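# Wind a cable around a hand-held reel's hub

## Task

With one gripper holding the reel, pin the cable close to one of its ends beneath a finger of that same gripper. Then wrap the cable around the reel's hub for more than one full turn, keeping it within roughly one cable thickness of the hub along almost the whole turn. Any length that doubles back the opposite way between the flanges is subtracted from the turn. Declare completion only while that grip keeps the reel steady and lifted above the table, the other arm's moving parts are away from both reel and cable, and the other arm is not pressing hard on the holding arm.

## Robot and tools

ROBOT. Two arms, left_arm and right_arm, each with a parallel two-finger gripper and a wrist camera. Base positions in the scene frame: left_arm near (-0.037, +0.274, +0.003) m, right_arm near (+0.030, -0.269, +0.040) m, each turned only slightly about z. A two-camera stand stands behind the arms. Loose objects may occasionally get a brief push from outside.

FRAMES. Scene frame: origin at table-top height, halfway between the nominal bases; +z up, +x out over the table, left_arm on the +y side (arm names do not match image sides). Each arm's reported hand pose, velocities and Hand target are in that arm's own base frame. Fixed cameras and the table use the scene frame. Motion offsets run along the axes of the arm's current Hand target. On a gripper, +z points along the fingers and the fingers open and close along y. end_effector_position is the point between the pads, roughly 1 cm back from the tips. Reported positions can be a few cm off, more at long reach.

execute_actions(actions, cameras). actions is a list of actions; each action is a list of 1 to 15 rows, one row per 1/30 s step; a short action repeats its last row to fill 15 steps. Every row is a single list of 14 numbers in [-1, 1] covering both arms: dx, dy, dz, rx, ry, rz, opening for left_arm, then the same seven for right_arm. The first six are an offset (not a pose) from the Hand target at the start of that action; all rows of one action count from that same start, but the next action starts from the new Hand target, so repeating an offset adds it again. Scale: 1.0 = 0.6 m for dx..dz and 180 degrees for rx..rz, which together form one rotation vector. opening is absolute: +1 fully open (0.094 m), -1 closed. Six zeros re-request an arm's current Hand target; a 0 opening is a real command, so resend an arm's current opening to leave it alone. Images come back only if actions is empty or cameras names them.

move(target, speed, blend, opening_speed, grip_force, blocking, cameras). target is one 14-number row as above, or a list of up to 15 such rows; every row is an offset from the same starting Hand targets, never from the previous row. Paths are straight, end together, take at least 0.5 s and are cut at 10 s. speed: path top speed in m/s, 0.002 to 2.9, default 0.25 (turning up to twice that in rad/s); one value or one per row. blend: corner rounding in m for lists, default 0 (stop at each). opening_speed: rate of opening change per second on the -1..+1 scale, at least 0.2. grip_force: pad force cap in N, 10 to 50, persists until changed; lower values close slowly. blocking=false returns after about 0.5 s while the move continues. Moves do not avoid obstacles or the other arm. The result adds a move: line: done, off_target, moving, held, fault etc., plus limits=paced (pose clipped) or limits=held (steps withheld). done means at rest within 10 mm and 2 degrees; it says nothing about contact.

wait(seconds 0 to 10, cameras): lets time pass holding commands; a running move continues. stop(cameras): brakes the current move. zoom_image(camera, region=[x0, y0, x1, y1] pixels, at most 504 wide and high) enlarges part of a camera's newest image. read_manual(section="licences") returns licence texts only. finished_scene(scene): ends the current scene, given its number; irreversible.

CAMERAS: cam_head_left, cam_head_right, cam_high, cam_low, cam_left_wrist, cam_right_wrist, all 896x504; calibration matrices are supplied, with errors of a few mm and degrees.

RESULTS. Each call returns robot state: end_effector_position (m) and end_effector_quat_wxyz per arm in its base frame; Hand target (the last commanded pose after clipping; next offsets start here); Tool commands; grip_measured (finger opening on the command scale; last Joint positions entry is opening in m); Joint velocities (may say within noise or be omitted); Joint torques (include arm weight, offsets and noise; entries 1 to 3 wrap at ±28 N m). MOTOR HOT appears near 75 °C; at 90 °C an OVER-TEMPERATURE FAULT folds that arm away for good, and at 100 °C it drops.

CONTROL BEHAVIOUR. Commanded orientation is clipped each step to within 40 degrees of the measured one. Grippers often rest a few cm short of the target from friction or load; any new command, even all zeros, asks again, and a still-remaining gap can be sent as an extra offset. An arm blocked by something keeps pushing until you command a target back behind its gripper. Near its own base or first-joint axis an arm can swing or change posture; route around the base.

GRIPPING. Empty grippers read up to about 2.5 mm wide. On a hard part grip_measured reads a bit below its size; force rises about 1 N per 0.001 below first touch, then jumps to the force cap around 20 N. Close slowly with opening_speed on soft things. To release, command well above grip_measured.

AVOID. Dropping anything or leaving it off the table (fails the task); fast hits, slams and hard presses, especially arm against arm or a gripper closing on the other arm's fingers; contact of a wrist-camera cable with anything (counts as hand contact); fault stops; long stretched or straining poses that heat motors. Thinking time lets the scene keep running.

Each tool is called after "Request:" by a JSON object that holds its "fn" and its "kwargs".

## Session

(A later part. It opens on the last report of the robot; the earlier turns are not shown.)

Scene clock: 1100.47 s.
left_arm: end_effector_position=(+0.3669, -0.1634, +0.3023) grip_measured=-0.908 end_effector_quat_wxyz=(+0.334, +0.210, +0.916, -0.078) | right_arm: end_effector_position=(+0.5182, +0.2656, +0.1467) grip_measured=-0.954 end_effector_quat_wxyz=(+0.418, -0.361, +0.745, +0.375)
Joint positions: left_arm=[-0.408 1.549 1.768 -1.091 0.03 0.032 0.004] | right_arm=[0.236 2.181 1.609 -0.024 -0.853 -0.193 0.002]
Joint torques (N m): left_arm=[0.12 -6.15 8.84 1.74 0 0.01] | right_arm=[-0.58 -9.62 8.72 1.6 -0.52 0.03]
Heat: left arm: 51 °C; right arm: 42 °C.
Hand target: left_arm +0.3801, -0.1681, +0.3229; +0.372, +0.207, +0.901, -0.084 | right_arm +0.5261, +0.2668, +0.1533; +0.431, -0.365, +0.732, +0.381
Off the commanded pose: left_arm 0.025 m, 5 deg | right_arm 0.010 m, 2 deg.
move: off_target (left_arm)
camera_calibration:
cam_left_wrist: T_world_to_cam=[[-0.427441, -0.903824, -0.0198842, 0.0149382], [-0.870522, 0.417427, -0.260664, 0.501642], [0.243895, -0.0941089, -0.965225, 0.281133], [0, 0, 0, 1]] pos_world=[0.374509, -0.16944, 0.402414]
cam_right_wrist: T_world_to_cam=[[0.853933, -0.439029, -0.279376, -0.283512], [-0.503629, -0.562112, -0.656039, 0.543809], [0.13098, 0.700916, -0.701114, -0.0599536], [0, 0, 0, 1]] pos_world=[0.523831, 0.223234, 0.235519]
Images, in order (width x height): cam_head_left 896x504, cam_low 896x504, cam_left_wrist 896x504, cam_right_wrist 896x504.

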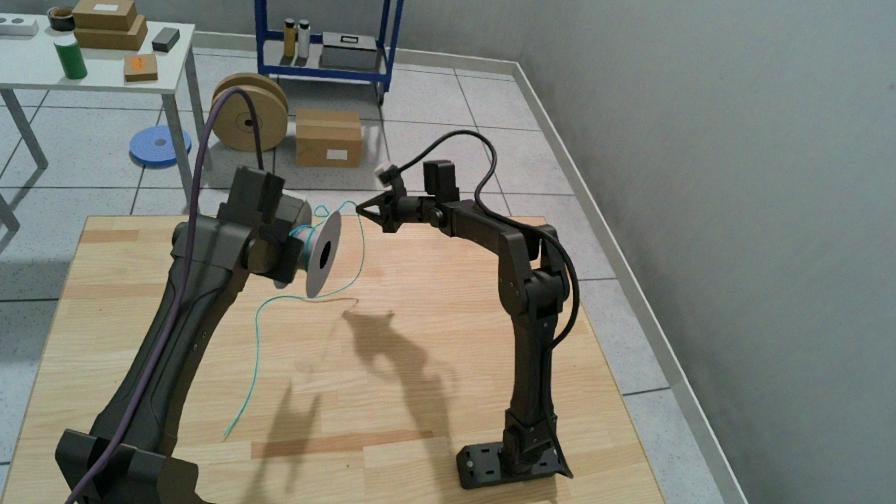

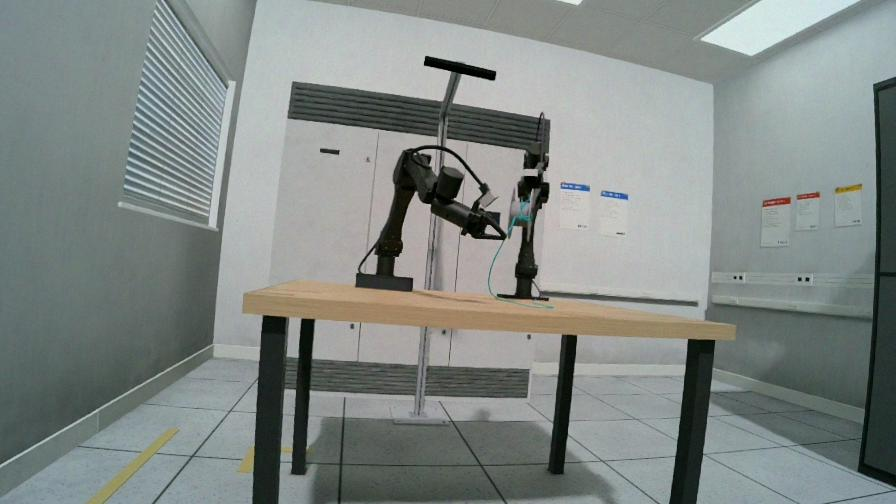

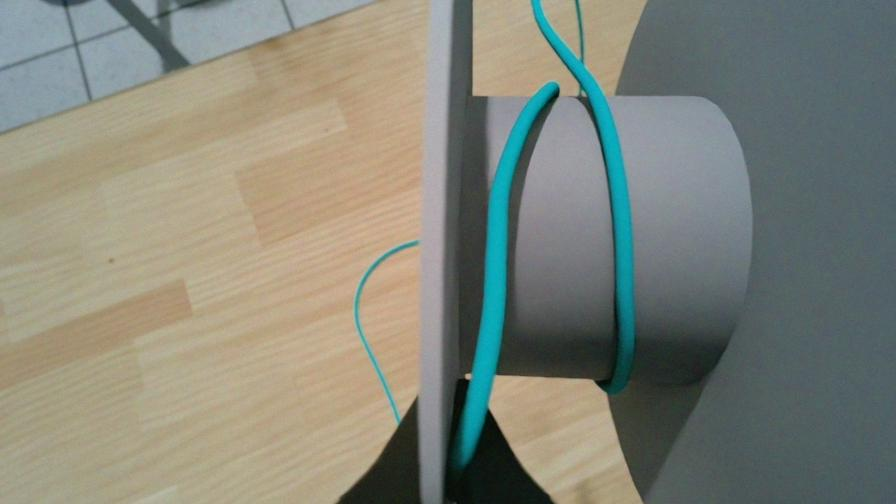

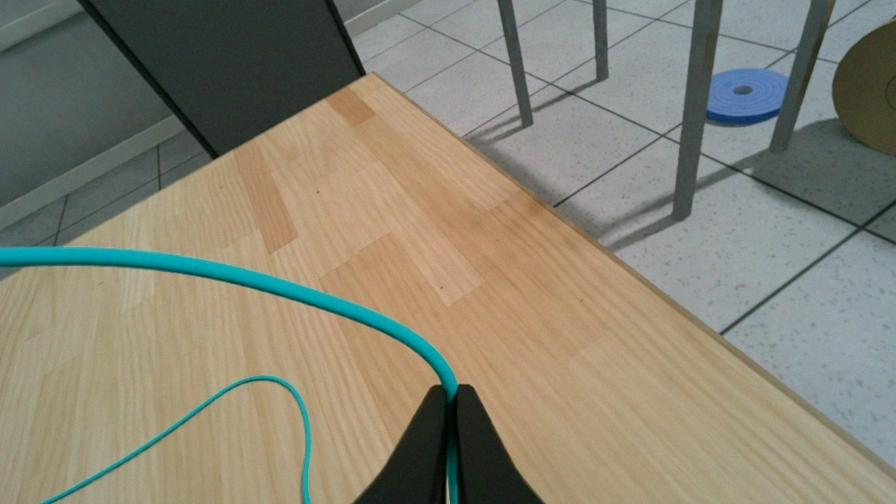

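Request:
{"fn": "move", "kwargs": {"target": [0,0,0,0,0,0,-1,-0.0684,-0.068,0.0356,0,0,0,-1], "speed": 0.06, "cameras": ["cam_head_left","cam_low","cam_left_wrist"]}}

Request:
{"fn": "zoom_image", "kwargs": {"camera": "cam_low", "region": [450, 160, 600, 310]}}

Request:
{"fn": "zoom_image", "kwargs": {"camera": "cam_head_left", "region": [220, 130, 420, 330]}}

Scene clock: 1107.70 s.
left_arm: end_effector_position=(+0.3669, -0.1634, +0.3023) grip_measured=-0.908 end_effector_quat_wxyz=(+0.334, +0.210, +0.916, -0.078) | right_arm: end_effector_position=(+0.5782, +0.2777, +0.1736) grip_measured=-0.954 end_effector_quat_wxyz=(+0.427, -0.362, +0.739, +0.376)
Joint positions: left_arm=[-0.408 1.549 1.768 -1.091 0.03 0.032 0.004] | right_arm=[0.231 2.414 2.1 -0.259 -0.862 -0.189 0.002]
Joint torques (N m): left_arm=[0.13 -6.16 8.85 1.74 0 0.01] | right_arm=[-0.66 -10.95 8.9 1.35 -0.52 -0.03]
Heat: left arm: 51 °C; right arm: 43 °C.
Hand target: left_arm +0.3801, -0.1681, +0.3229; +0.372, +0.207, +0.901, -0.084 | right_arm +0.5837, +0.2757, +0.1734; +0.431, -0.365, +0.732, +0.380
Off the commanded pose: left_arm 0.025 m, 5 deg | right_arm 0.006 m, 1 deg.
move: off_target (left_arm)
camera_calibration:
cam_left_wrist: T_world_to_cam=[[-0.427441, -0.903824, -0.0198842, 0.0149382], [-0.870522, 0.417427, -0.260664, 0.501642], [0.243895, -0.0941089, -0.965225, 0.281133], [0, 0, 0, 1]] pos_world=[0.374509, -0.16944, 0.402414]
Images, in order (width x height): cam_head_left 896x504, cam_low 896x504, cam_left_wrist 896x504.

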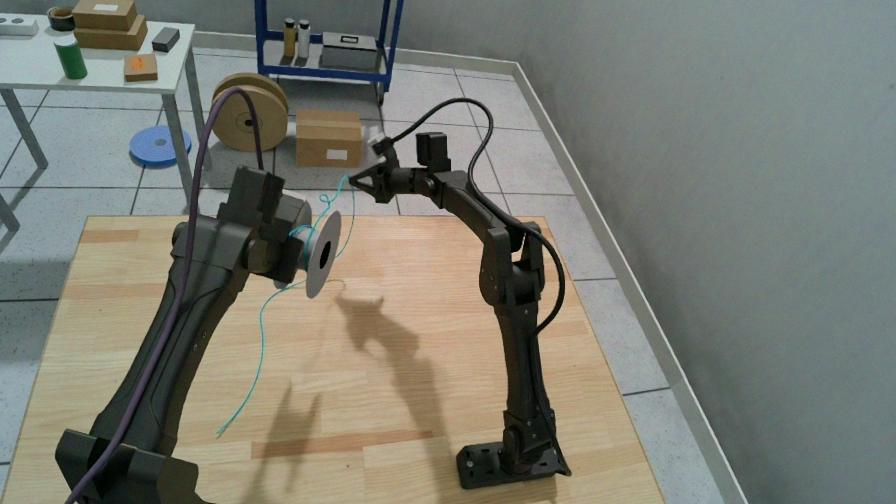

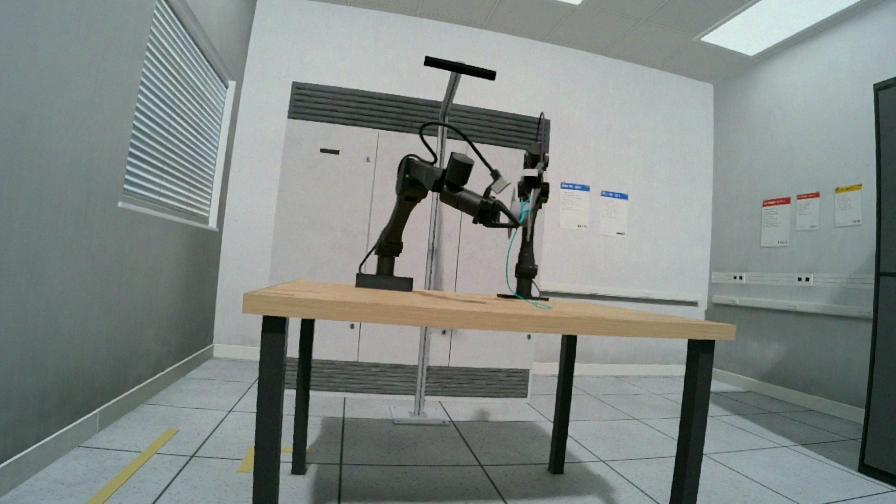

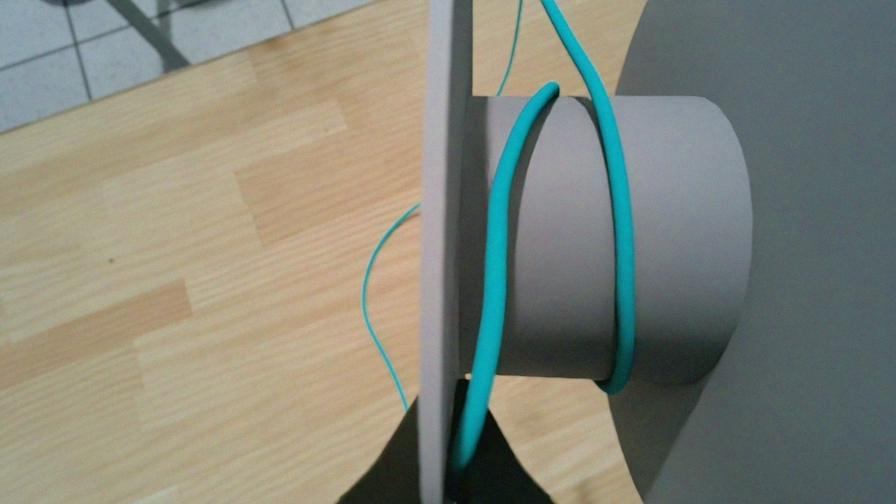

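Scaled by 3.360 from the camera's 896x504 image, which has a finer 1280x720 frame.

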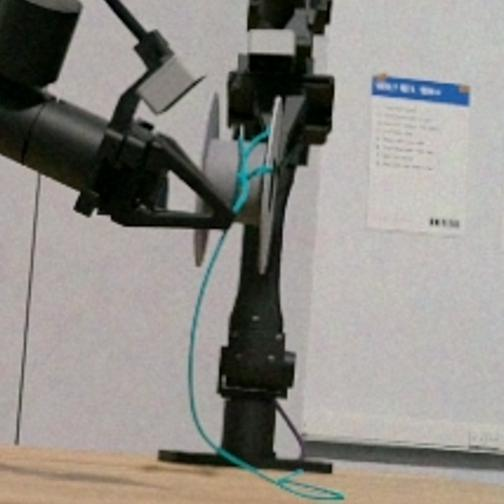

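Scaled by 2.520 from the camera's 896x504 image, which has a finer 1280x720 frame.

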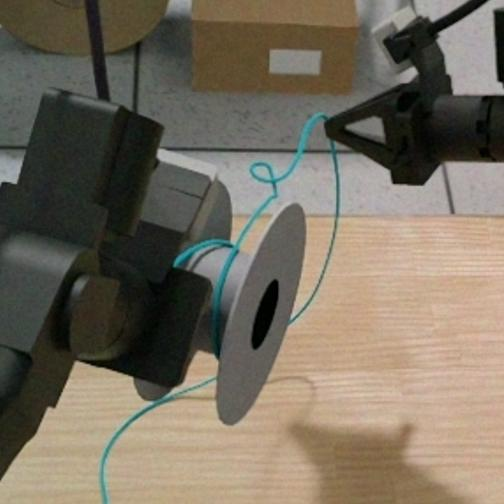

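Request:
{"fn": "move", "kwargs": {"target": [[0,0,0,0,0,0,-1,0.1318,0.0682,0.0398,-0.0115,-0.0429,0,-1],[0,0,0,0,0,0,-1,0.2495,0.1747,0.0713,-0.0216,-0.0805,0,-1]], "speed": 0.08, "blend": 0.02, "cameras": ["cam_head_left","cam_low","cam_left_wrist","cam_right_wrist"]}}

Request:
{"fn": "zoom_image", "kwargs": {"camera": "cam_low", "region": [450, 160, 600, 310]}}

Request:
{"fn": "zoom_image", "kwargs": {"camera": "cam_head_left", "region": [220, 130, 420, 330]}}

Scene clock: 1123.13 s.
left_arm: end_effector_position=(+0.3669, -0.1634, +0.3023) grip_measured=-0.908 end_effector_quat_wxyz=(+0.334, +0.210, +0.916, -0.078) | right_arm: end_effector_position=(+0.4547, +0.3277, +0.0559) grip_measured=-0.954 end_effector_quat_wxyz=(+0.505, -0.332, +0.658, +0.450)
Joint positions: left_arm=[-0.408 1.549 1.768 -1.091 0.03 0.032 0.004] | right_arm=[0.389 2.414 1.162 1.129 -0.802 0.172 0.002]
Joint torques (N m): left_arm=[0.12 -6.16 8.83 1.74 0 0.01] | right_arm=[0.47 -9.18 4.08 1.78 0.02 0]
Heat: left arm: 51 °C; right arm: 42 °C.
Hand target: left_arm +0.3801, -0.1681, +0.3229; +0.372, +0.207, +0.901, -0.084 | right_arm +0.4541, +0.3286, +0.0484; +0.507, -0.329, +0.659, +0.448
Off the commanded pose: left_arm 0.025 m, 5 deg | right_arm 0.008 m, 0 deg.
move: off_target (left_arm)
camera_calibration:
cam_left_wrist: T_world_to_cam=[[-0.427441, -0.903824, -0.0198842, 0.0149382], [-0.870522, 0.417427, -0.260664, 0.501642], [0.243895, -0.0941089, -0.965225, 0.281133], [0, 0, 0, 1]] pos_world=[0.374509, -0.16944, 0.402414]
cam_right_wrist: T_world_to_cam=[[0.896005, -0.350185, -0.273029, -0.275968], [-0.400404, -0.371355, -0.837718, 0.387886], [0.191966, 0.859922, -0.472952, -0.251463], [0, 0, 0, 1]] pos_world=[0.450853, 0.263642, 0.130662]
Images, in order (width x height): cam_head_left 896x504, cam_low 896x504, cam_left_wrist 896x504, cam_right_wrist 896x504.

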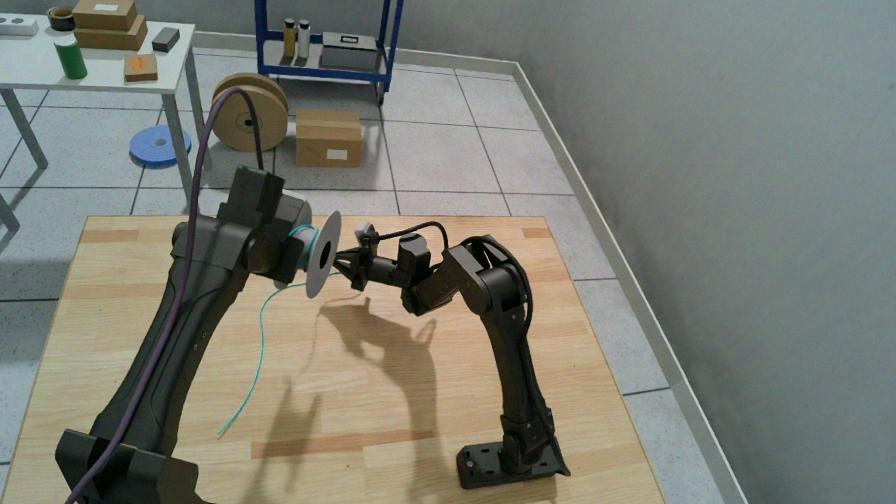

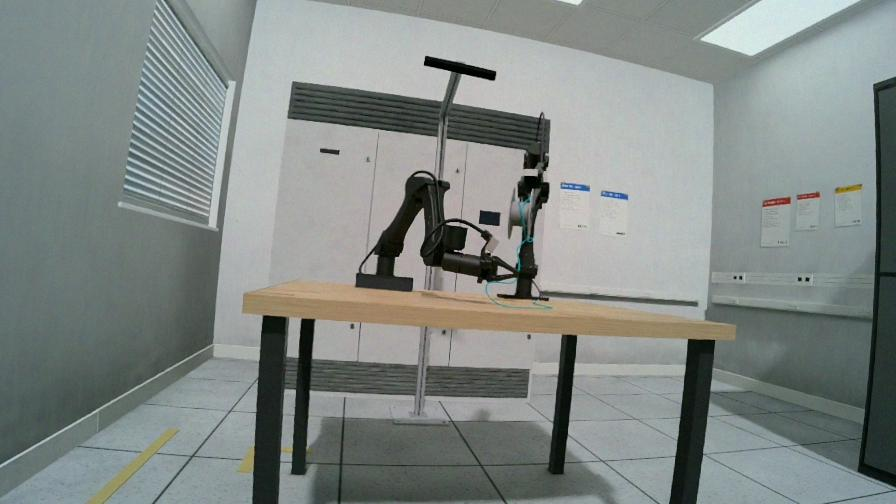

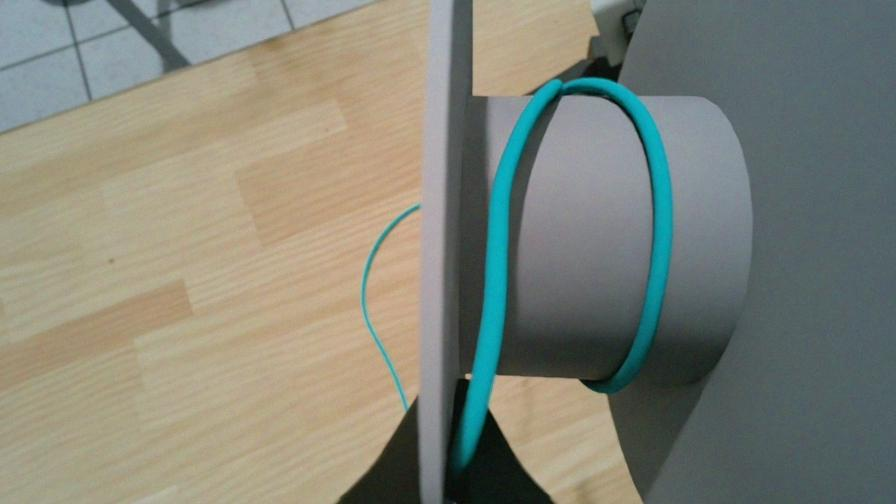

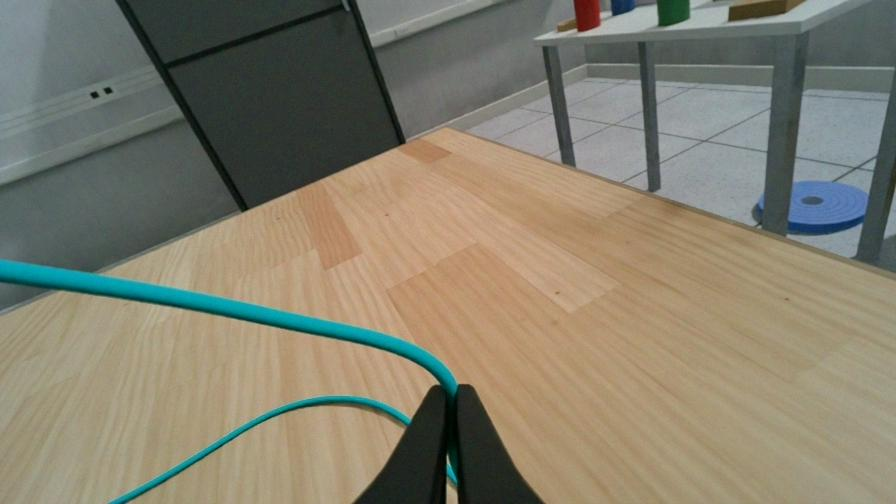

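Scaled by 3.360 from the camera's 896x504 image, which has a finer 1280x720 frame.

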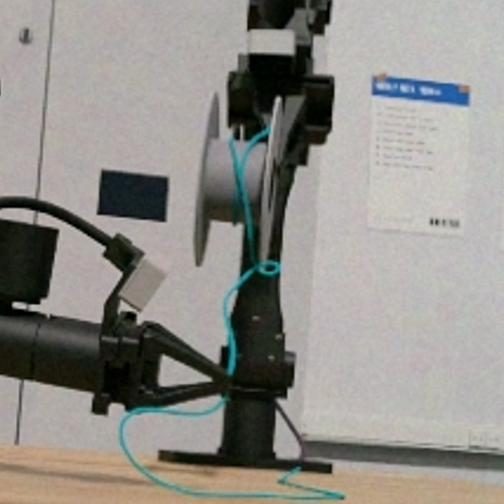

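Scaled by 2.520 from the camera's 896x504 image, which has a finer 1280x720 frame.

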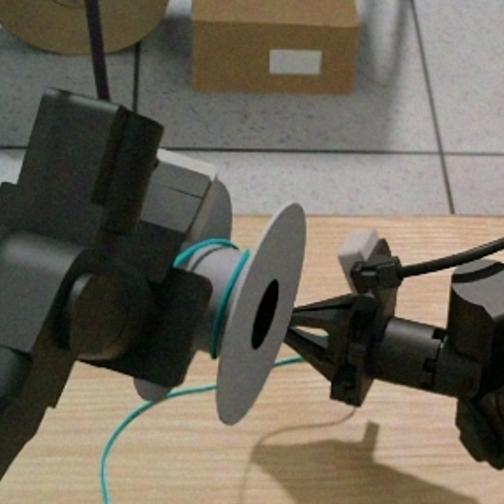

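Request:
{"fn": "move", "kwargs": {"target": [[0,0,0,0,0,0,-1,0.0722,0.205,0.0015,0,0,0.0556,-1],[0,0,0,0,0,0,-1,0.1072,0.3682,0.0007,0,0,0.111,-1]], "speed": 0.07, "blend": 0.02, "cameras": ["cam_head_left","cam_low","cam_left_wrist","cam_right_wrist"]}}

Request:
{"fn": "zoom_image", "kwargs": {"camera": "cam_low", "region": [450, 160, 600, 310]}}

Request:
{"fn": "zoom_image", "kwargs": {"camera": "cam_head_left", "region": [220, 130, 420, 330]}}

Scene clock: 1135.73 s.
left_arm: end_effector_position=(+0.3669, -0.1634, +0.3023) grip_measured=-0.908 end_effector_quat_wxyz=(+0.334, +0.210, +0.916, -0.078) | right_arm: end_effector_position=(+0.2387, +0.4068, -0.0068) grip_measured=-0.954 end_effector_quat_wxyz=(+0.364, -0.218, +0.767, +0.481)
Joint positions: left_arm=[-0.408 1.549 1.768 -1.091 0.03 0.032 0.004] | right_arm=[0.945 2.319 0.645 1.389 -0.245 0.576 0.002]
Joint torques (N m): left_arm=[0.12 -6.16 8.84 1.74 0 0.01] | right_arm=[0.94 -10.19 1.63 3.76 -0.02 0.11]
Heat: left arm: 51 °C; right arm: 42 °C.
Hand target: left_arm +0.3801, -0.1681, +0.3229; +0.372, +0.207, +0.901, -0.084 | right_arm +0.2407, +0.4149, +0.0433; +0.421, -0.209, +0.706, +0.529
Off the commanded pose: left_arm 0.025 m, 5 deg | right_arm 0.051 m, 11 deg.
move: off_target (left_arm, right_arm)
camera_calibration:
cam_left_wrist: T_world_to_cam=[[-0.427441, -0.903824, -0.0198842, 0.0149382], [-0.870522, 0.417427, -0.260664, 0.501642], [0.243895, -0.0941089, -0.965225, 0.281133], [0, 0, 0, 1]] pos_world=[0.374509, -0.16944, 0.402414]
cam_right_wrist: T_world_to_cam=[[0.684043, -0.418052, -0.59776, 0.0041762], [-0.728895, -0.360012, -0.582326, 0.353799], [0.0282417, 0.83404, -0.55098, -0.258534], [0, 0, 0, 1]] pos_world=[0.262327, 0.344746, 0.0660757]
Images, in order (width x height): cam_head_left 896x504, cam_low 896x504, cam_left_wrist 896x504, cam_right_wrist 896x504.

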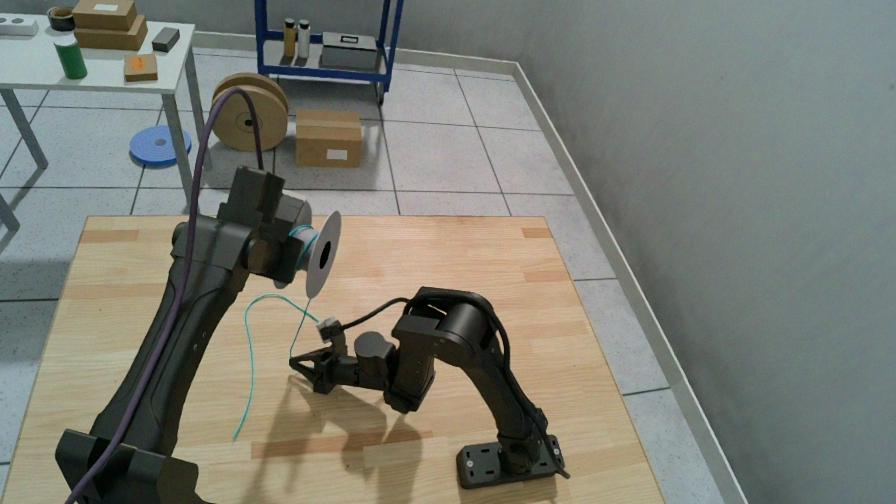

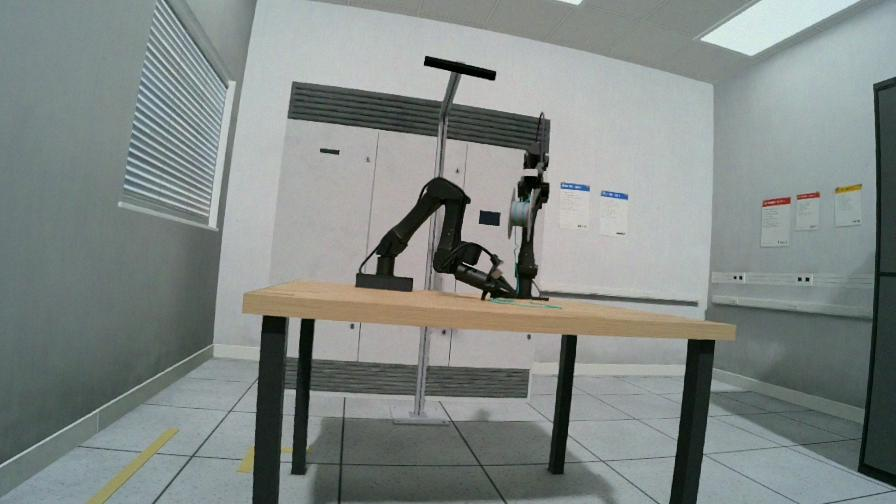

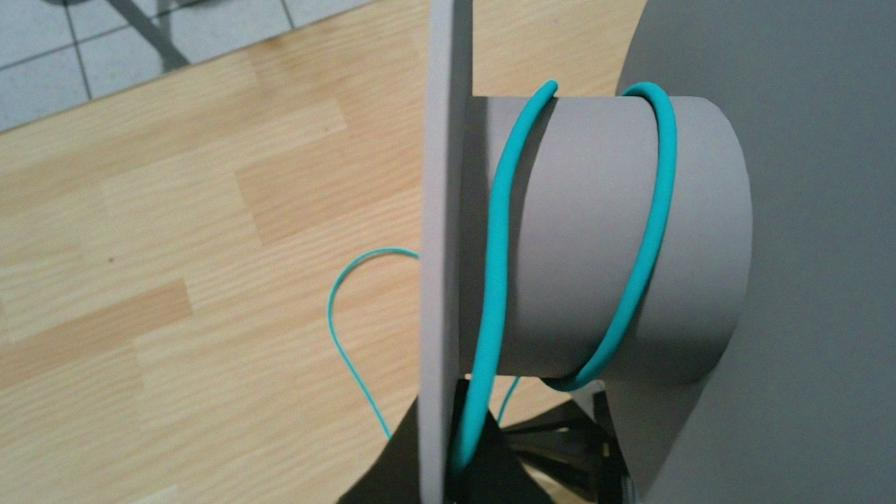

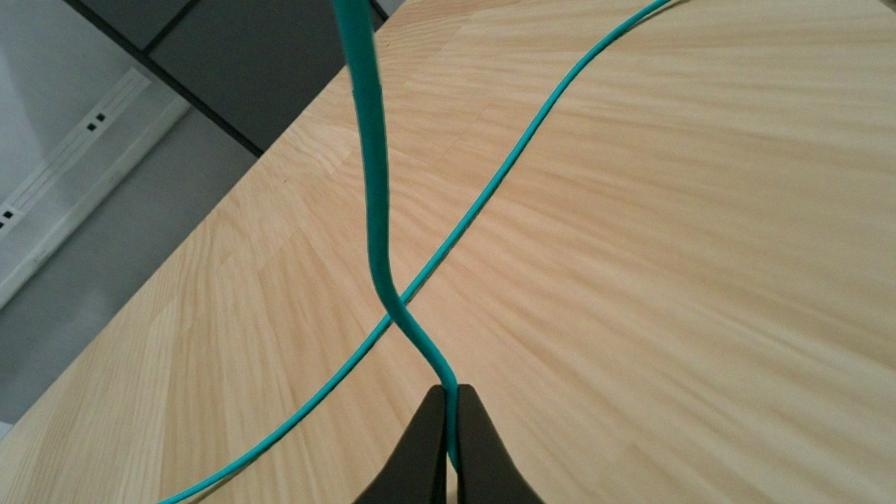

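Scaled by 3.360 from the camera's 896x504 image, which has a finer 1280x720 frame.

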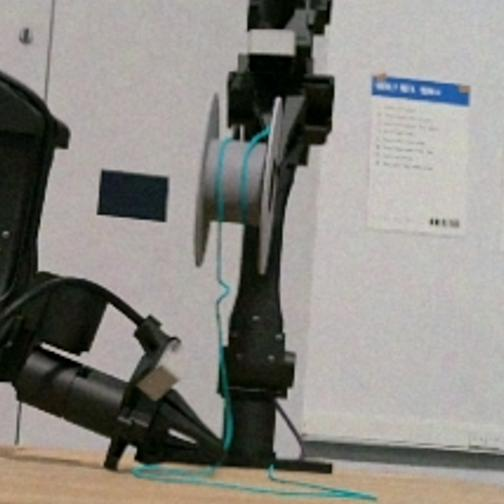

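Scaled by 2.520 from the camera's 896x504 image, which has a finer 1280x720 frame.

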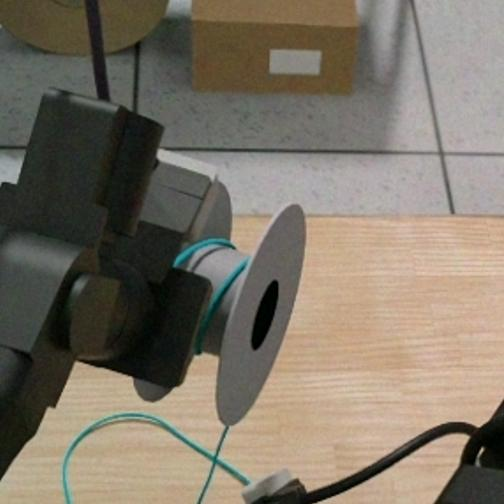

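Request:
{"fn": "move", "kwargs": {"target": [[0,0,0,0,0,0,-1,-0.068,0.0477,-0.0073,0.0383,0.0735,-0.0828,-1],[0,0,0,0,0,0,-1,-0.0487,0.1765,-0.0123,0.0577,0.1584,-0.1629,-1]], "speed": 0.06, "blend": 0.02, "cameras": ["cam_head_left","cam_low","cam_left_wrist","cam_right_wrist"]}}

Request:
{"fn": "zoom_image", "kwargs": {"camera": "cam_low", "region": [450, 160, 600, 310]}}

Request:
{"fn": "zoom_image", "kwargs": {"camera": "cam_head_left", "region": [220, 130, 420, 330]}}

Scene clock: 1166.27 s.
left_arm: end_effector_position=(+0.3670, -0.1632, +0.3023) grip_measured=-0.908 end_effector_quat_wxyz=(+0.334, +0.210, +0.916, -0.077) | right_arm: end_effector_position=(+0.1734, +0.4306, +0.0934) grip_measured=-0.954 end_effector_quat_wxyz=(+0.339, -0.468, +0.775, +0.257)
Joint positions: left_arm=[-0.408 1.549 1.768 -1.091 0.029 0.032 0.004] | right_arm=[1.184 1.698 0.929 0.076 -0.006 0.1 0.002]
Joint torques (N m): left_arm=[0.12 -6.16 8.84 1.74 0.01 0.01] | right_arm=[0.64 -11.11 8.25 1.55 0.1 -0.08]
Heat: left arm: 51 °C; right arm: 49 °C.
Hand target: left_arm +0.3801, -0.1681, +0.3229; +0.372, +0.207, +0.901, -0.084 | right_arm +0.1758, +0.4409, +0.1282; +0.372, -0.463, +0.756, +0.275
Off the commanded pose: left_arm 0.025 m, 5 deg | right_arm 0.037 m, 5 deg.
move: off_target (left_arm, right_arm)
camera_calibration:
cam_left_wrist: T_world_to_cam=[[-0.426948, -0.904043, -0.0205279, 0.0149711], [-0.870682, 0.417111, -0.260638, 0.501639], [0.24419, -0.0934056, -0.965218, 0.281138], [0, 0, 0, 1]] pos_world=[0.374508, -0.169444, 0.402413]
cam_right_wrist: T_world_to_cam=[[0.901503, -0.418968, -0.108434, 0.0356574], [-0.42271, -0.798742, -0.428168, 0.494488], [0.0927781, 0.431831, -0.89717, -0.027012], [0, 0, 0, 1]] pos_world=[0.179386, 0.421572, 0.191356]
Images, in order (width x height): cam_head_left 896x504, cam_low 896x504, cam_left_wrist 896x504, cam_right_wrist 896x504.

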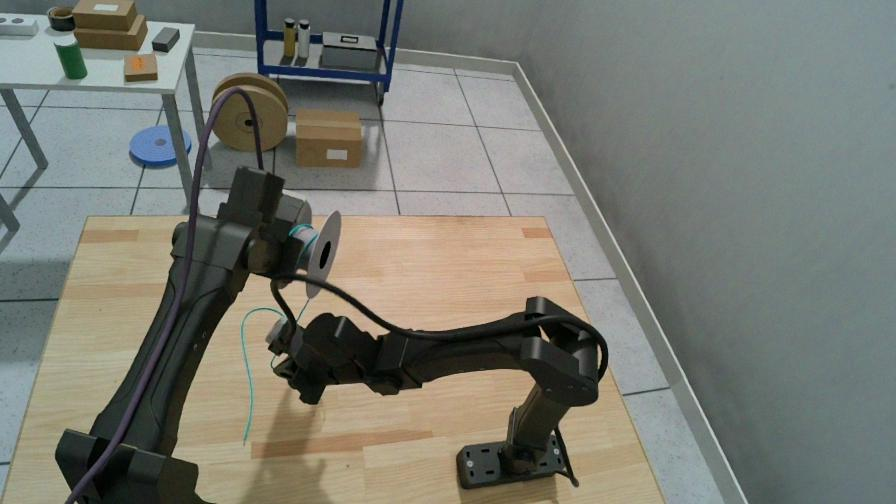

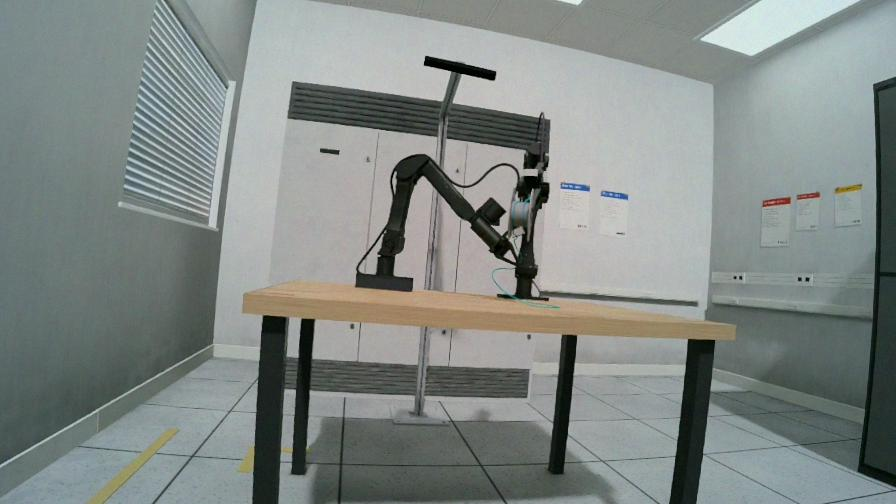

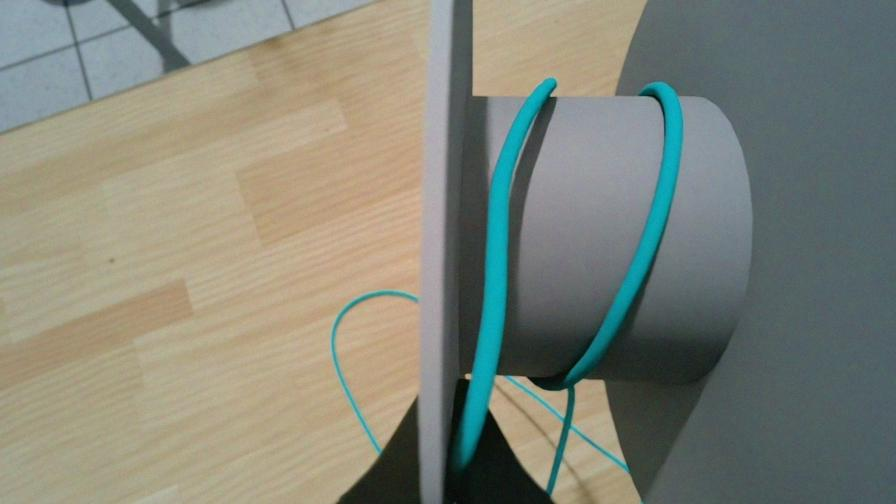

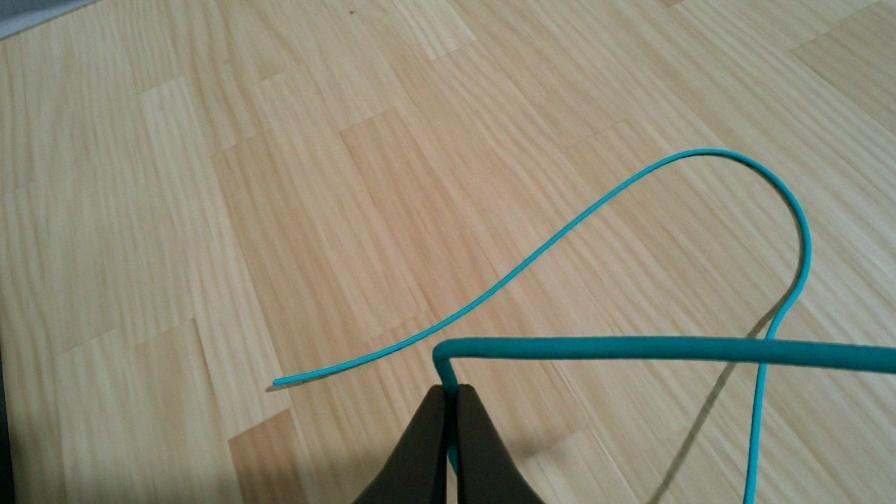

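Scaled by 3.360 from the camera's 896x504 image, which has a finer 1280x720 frame.

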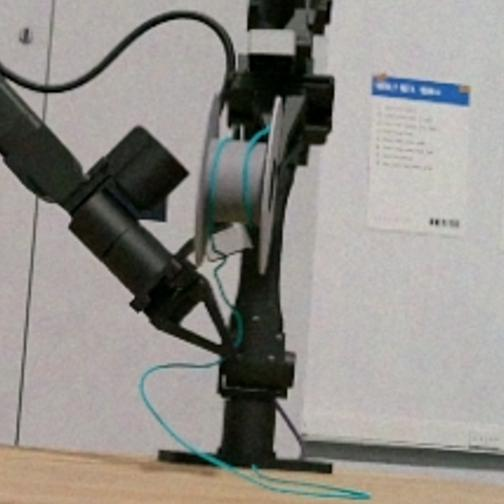

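Scaled by 2.520 from the camera's 896x504 image, which has a finer 1280x720 frame.

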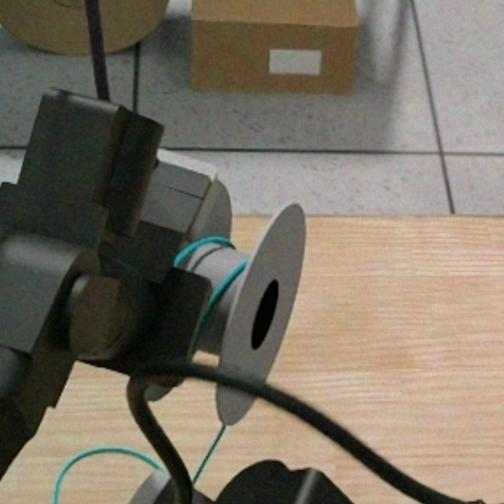

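Request:
{"fn": "move", "kwargs": {"target": [0,0,0,0,0,0,-1,-0.0131,0.0848,-0.0143,0,0,0,-1], "speed": 0.05, "cameras": ["cam_head_left","cam_low","cam_left_wrist"]}}

Request:
{"fn": "zoom_image", "kwargs": {"camera": "cam_low", "region": [450, 160, 600, 310]}}

Request:
{"fn": "zoom_image", "kwargs": {"camera": "cam_left_wrist", "region": [400, 0, 800, 504]}}

Scene clock: 1175.30 s.
left_arm: end_effector_position=(+0.3651, -0.1625, +0.3007) grip_measured=-0.908 end_effector_quat_wxyz=(+0.329, +0.211, +0.917, -0.076) | right_arm: end_effector_position=(+0.1336, +0.4492, +0.1099) grip_measured=-0.954 end_effector_quat_wxyz=(+0.351, -0.473, +0.770, +0.246)
Joint positions: left_arm=[-0.408 1.549 1.768 -1.101 0.029 0.034 0.004] | right_arm=[1.33 1.686 0.986 0.008 0.13 0.167 0.002]
Joint torques (N m): left_arm=[0.13 -6.24 8.8 1.82 0.01 -0.01] | right_arm=[0.92 -10.86 8.4 1.52 -0.01 0.07]
Heat: left arm: 51 °C; right arm: 47 °C.
Hand target: left_arm +0.3800, -0.1681, +0.3228; +0.372, +0.207, +0.901, -0.084 | right_arm +0.1295, +0.4596, +0.1433; +0.373, -0.463, +0.756, +0.275
Off the commanded pose: left_arm 0.027 m, 5 deg | right_arm 0.035 m, 5 deg.
move: off_target (left_arm, right_arm)
camera_calibration:
cam_left_wrist: T_world_to_cam=[[-0.428503, -0.903289, -0.0213275, 0.0158501], [-0.872336, 0.419738, -0.2507, 0.49739], [0.235406, -0.0888207, -0.96783, 0.284761], [0, 0, 0, 1]] pos_world=[0.373648, -0.169164, 0.400634]
Images, in order (width x height): cam_head_left 896x504, cam_low 896x504, cam_left_wrist 896x504.

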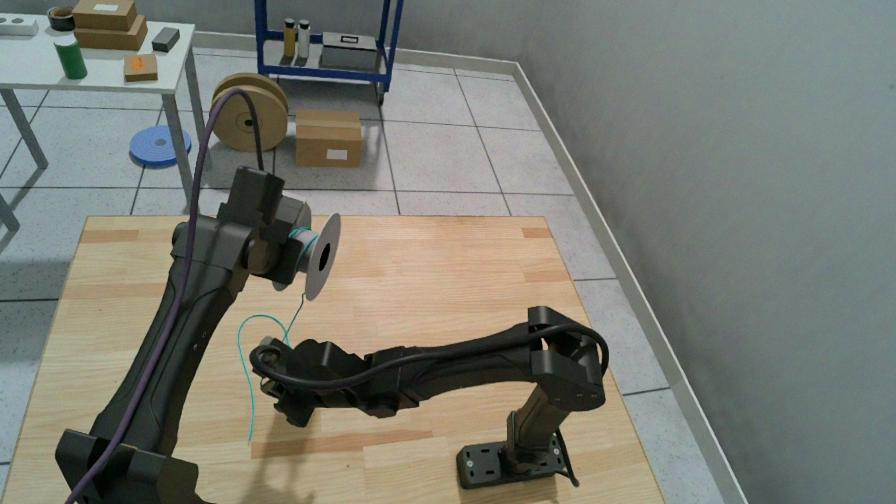

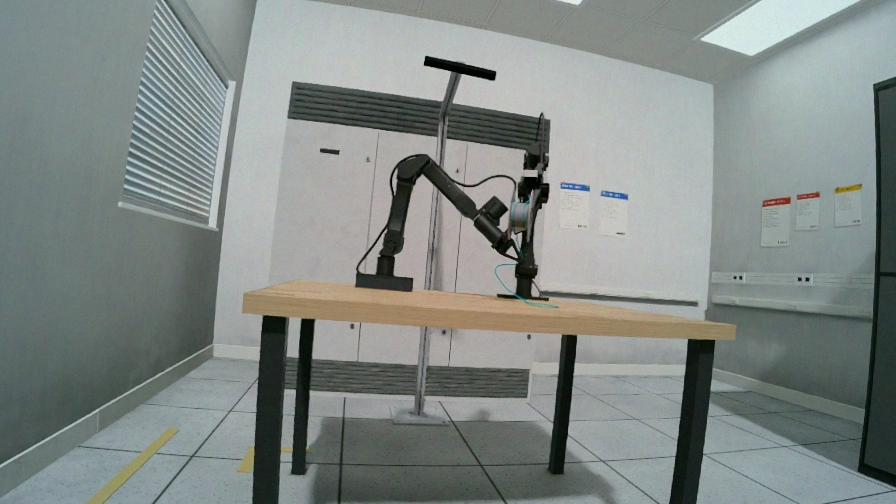

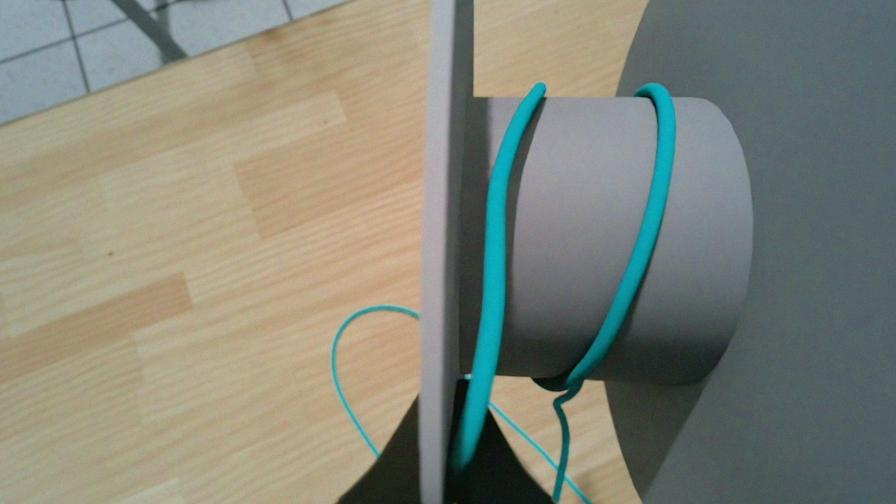

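Scaled by 3.360 from the camera's 896x504 image, which has a finer 1280x720 frame.

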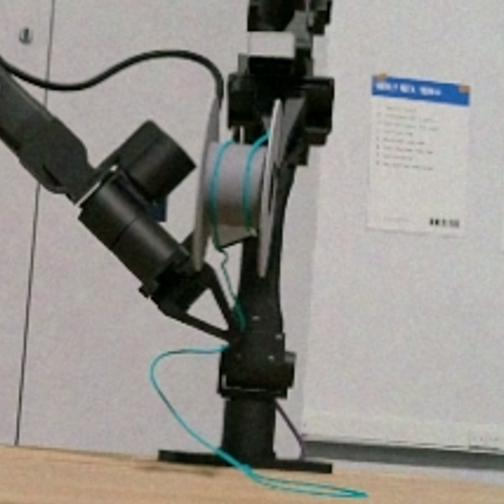

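Scaled by 1.000.

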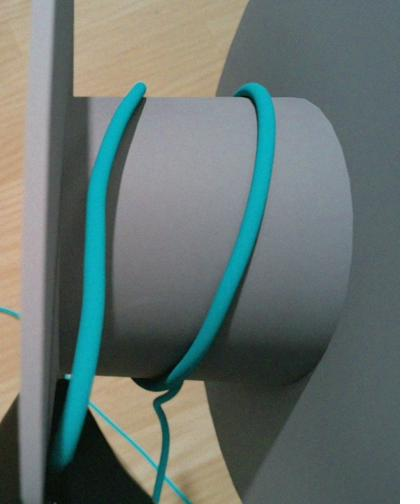

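Request:
{"fn": "wait", "kwargs": {"seconds": 10}}

Request:
{"fn": "wait", "kwargs": {"seconds": 6, "cameras": ["cam_left_wrist"]}}

Scene clock: 1188.33 s.
left_arm: end_effector_position=(+0.3651, -0.1625, +0.3007) grip_measured=-0.908 end_effector_quat_wxyz=(+0.329, +0.211, +0.917, -0.076) | right_arm: end_effector_position=(+0.1335, +0.4492, +0.1099) grip_measured=-0.954 end_effector_quat_wxyz=(+0.351, -0.473, +0.770, +0.246)
Joint positions: left_arm=[-0.408 1.549 1.768 -1.101 0.029 0.034 0.004] | right_arm=[1.33 1.686 0.986 0.008 0.13 0.168 0.002]
Joint torques (N m): left_arm=[0.12 -6.23 8.8 1.82 0.01 -0.01] | right_arm=[1.02 -10.93 8.31 1.44 -0.05 0.09]
Heat: left arm: 53 °C; right arm: 45 °C.
Hand target: left_arm +0.3800, -0.1681, +0.3228; +0.372, +0.207, +0.901, -0.084 | right_arm +0.1294, +0.4597, +0.1433; +0.373, -0.463, +0.756, +0.275
Tool commands: left_gripper/opening=-1.0 right_gripper/opening=-1.0
Off the commanded pose: left_arm 0.027 m, 5 deg | right_arm 0.035 m, 5 deg.
wait: 10.00 s; at rest from the start

Scene clock: 1194.33 s.
left_arm: end_effector_position=(+0.3651, -0.1625, +0.3007) grip_measured=-0.908 end_effector_quat_wxyz=(+0.329, +0.211, +0.917, -0.076) | right_arm: end_effector_position=(+0.1335, +0.4492, +0.1099) grip_measured=-0.954 end_effector_quat_wxyz=(+0.351, -0.473, +0.770, +0.246)
Joint positions: left_arm=[-0.408 1.549 1.768 -1.101 0.029 0.034 0.004] | right_arm=[1.33 1.686 0.986 0.008 0.13 0.168 0.002]
Joint torques (N m): left_arm=[0.12 -6.24 8.79 1.82 0.01 -0.01] | right_arm=[1.01 -10.96 8.42 1.46 0.01 0.09]
Heat: left arm: 54 °C; right arm: 45 °C.
Hand target: left_arm +0.3800, -0.1681, +0.3228; +0.372, +0.207, +0.901, -0.084 | right_arm +0.1294, +0.4597, +0.1433; +0.373, -0.463, +0.756, +0.275
Tool commands: left_gripper/opening=-1.0 right_gripper/opening=-1.0
Off the commanded pose: left_arm 0.027 m, 5 deg | right_arm 0.035 m, 5 deg.
wait: 6.00 s; at rest by 0.17 s
camera_calibration:
cam_left_wrist: T_world_to_cam=[[-0.428503, -0.903289, -0.0213275, 0.0158501], [-0.872336, 0.419738, -0.2507, 0.49739], [0.235406, -0.0888207, -0.96783, 0.284761], [0, 0, 0, 1]] pos_world=[0.373648, -0.169164, 0.400634]
Images, in order (width x height): cam_left_wrist 896x504.

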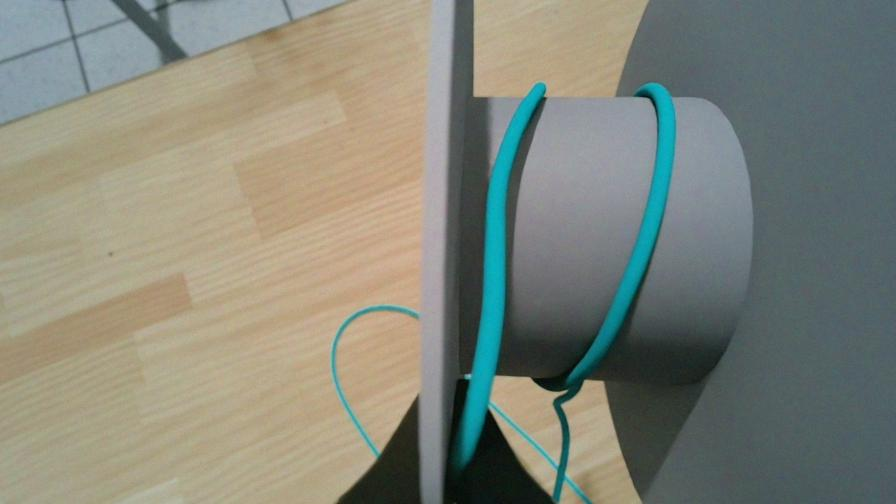

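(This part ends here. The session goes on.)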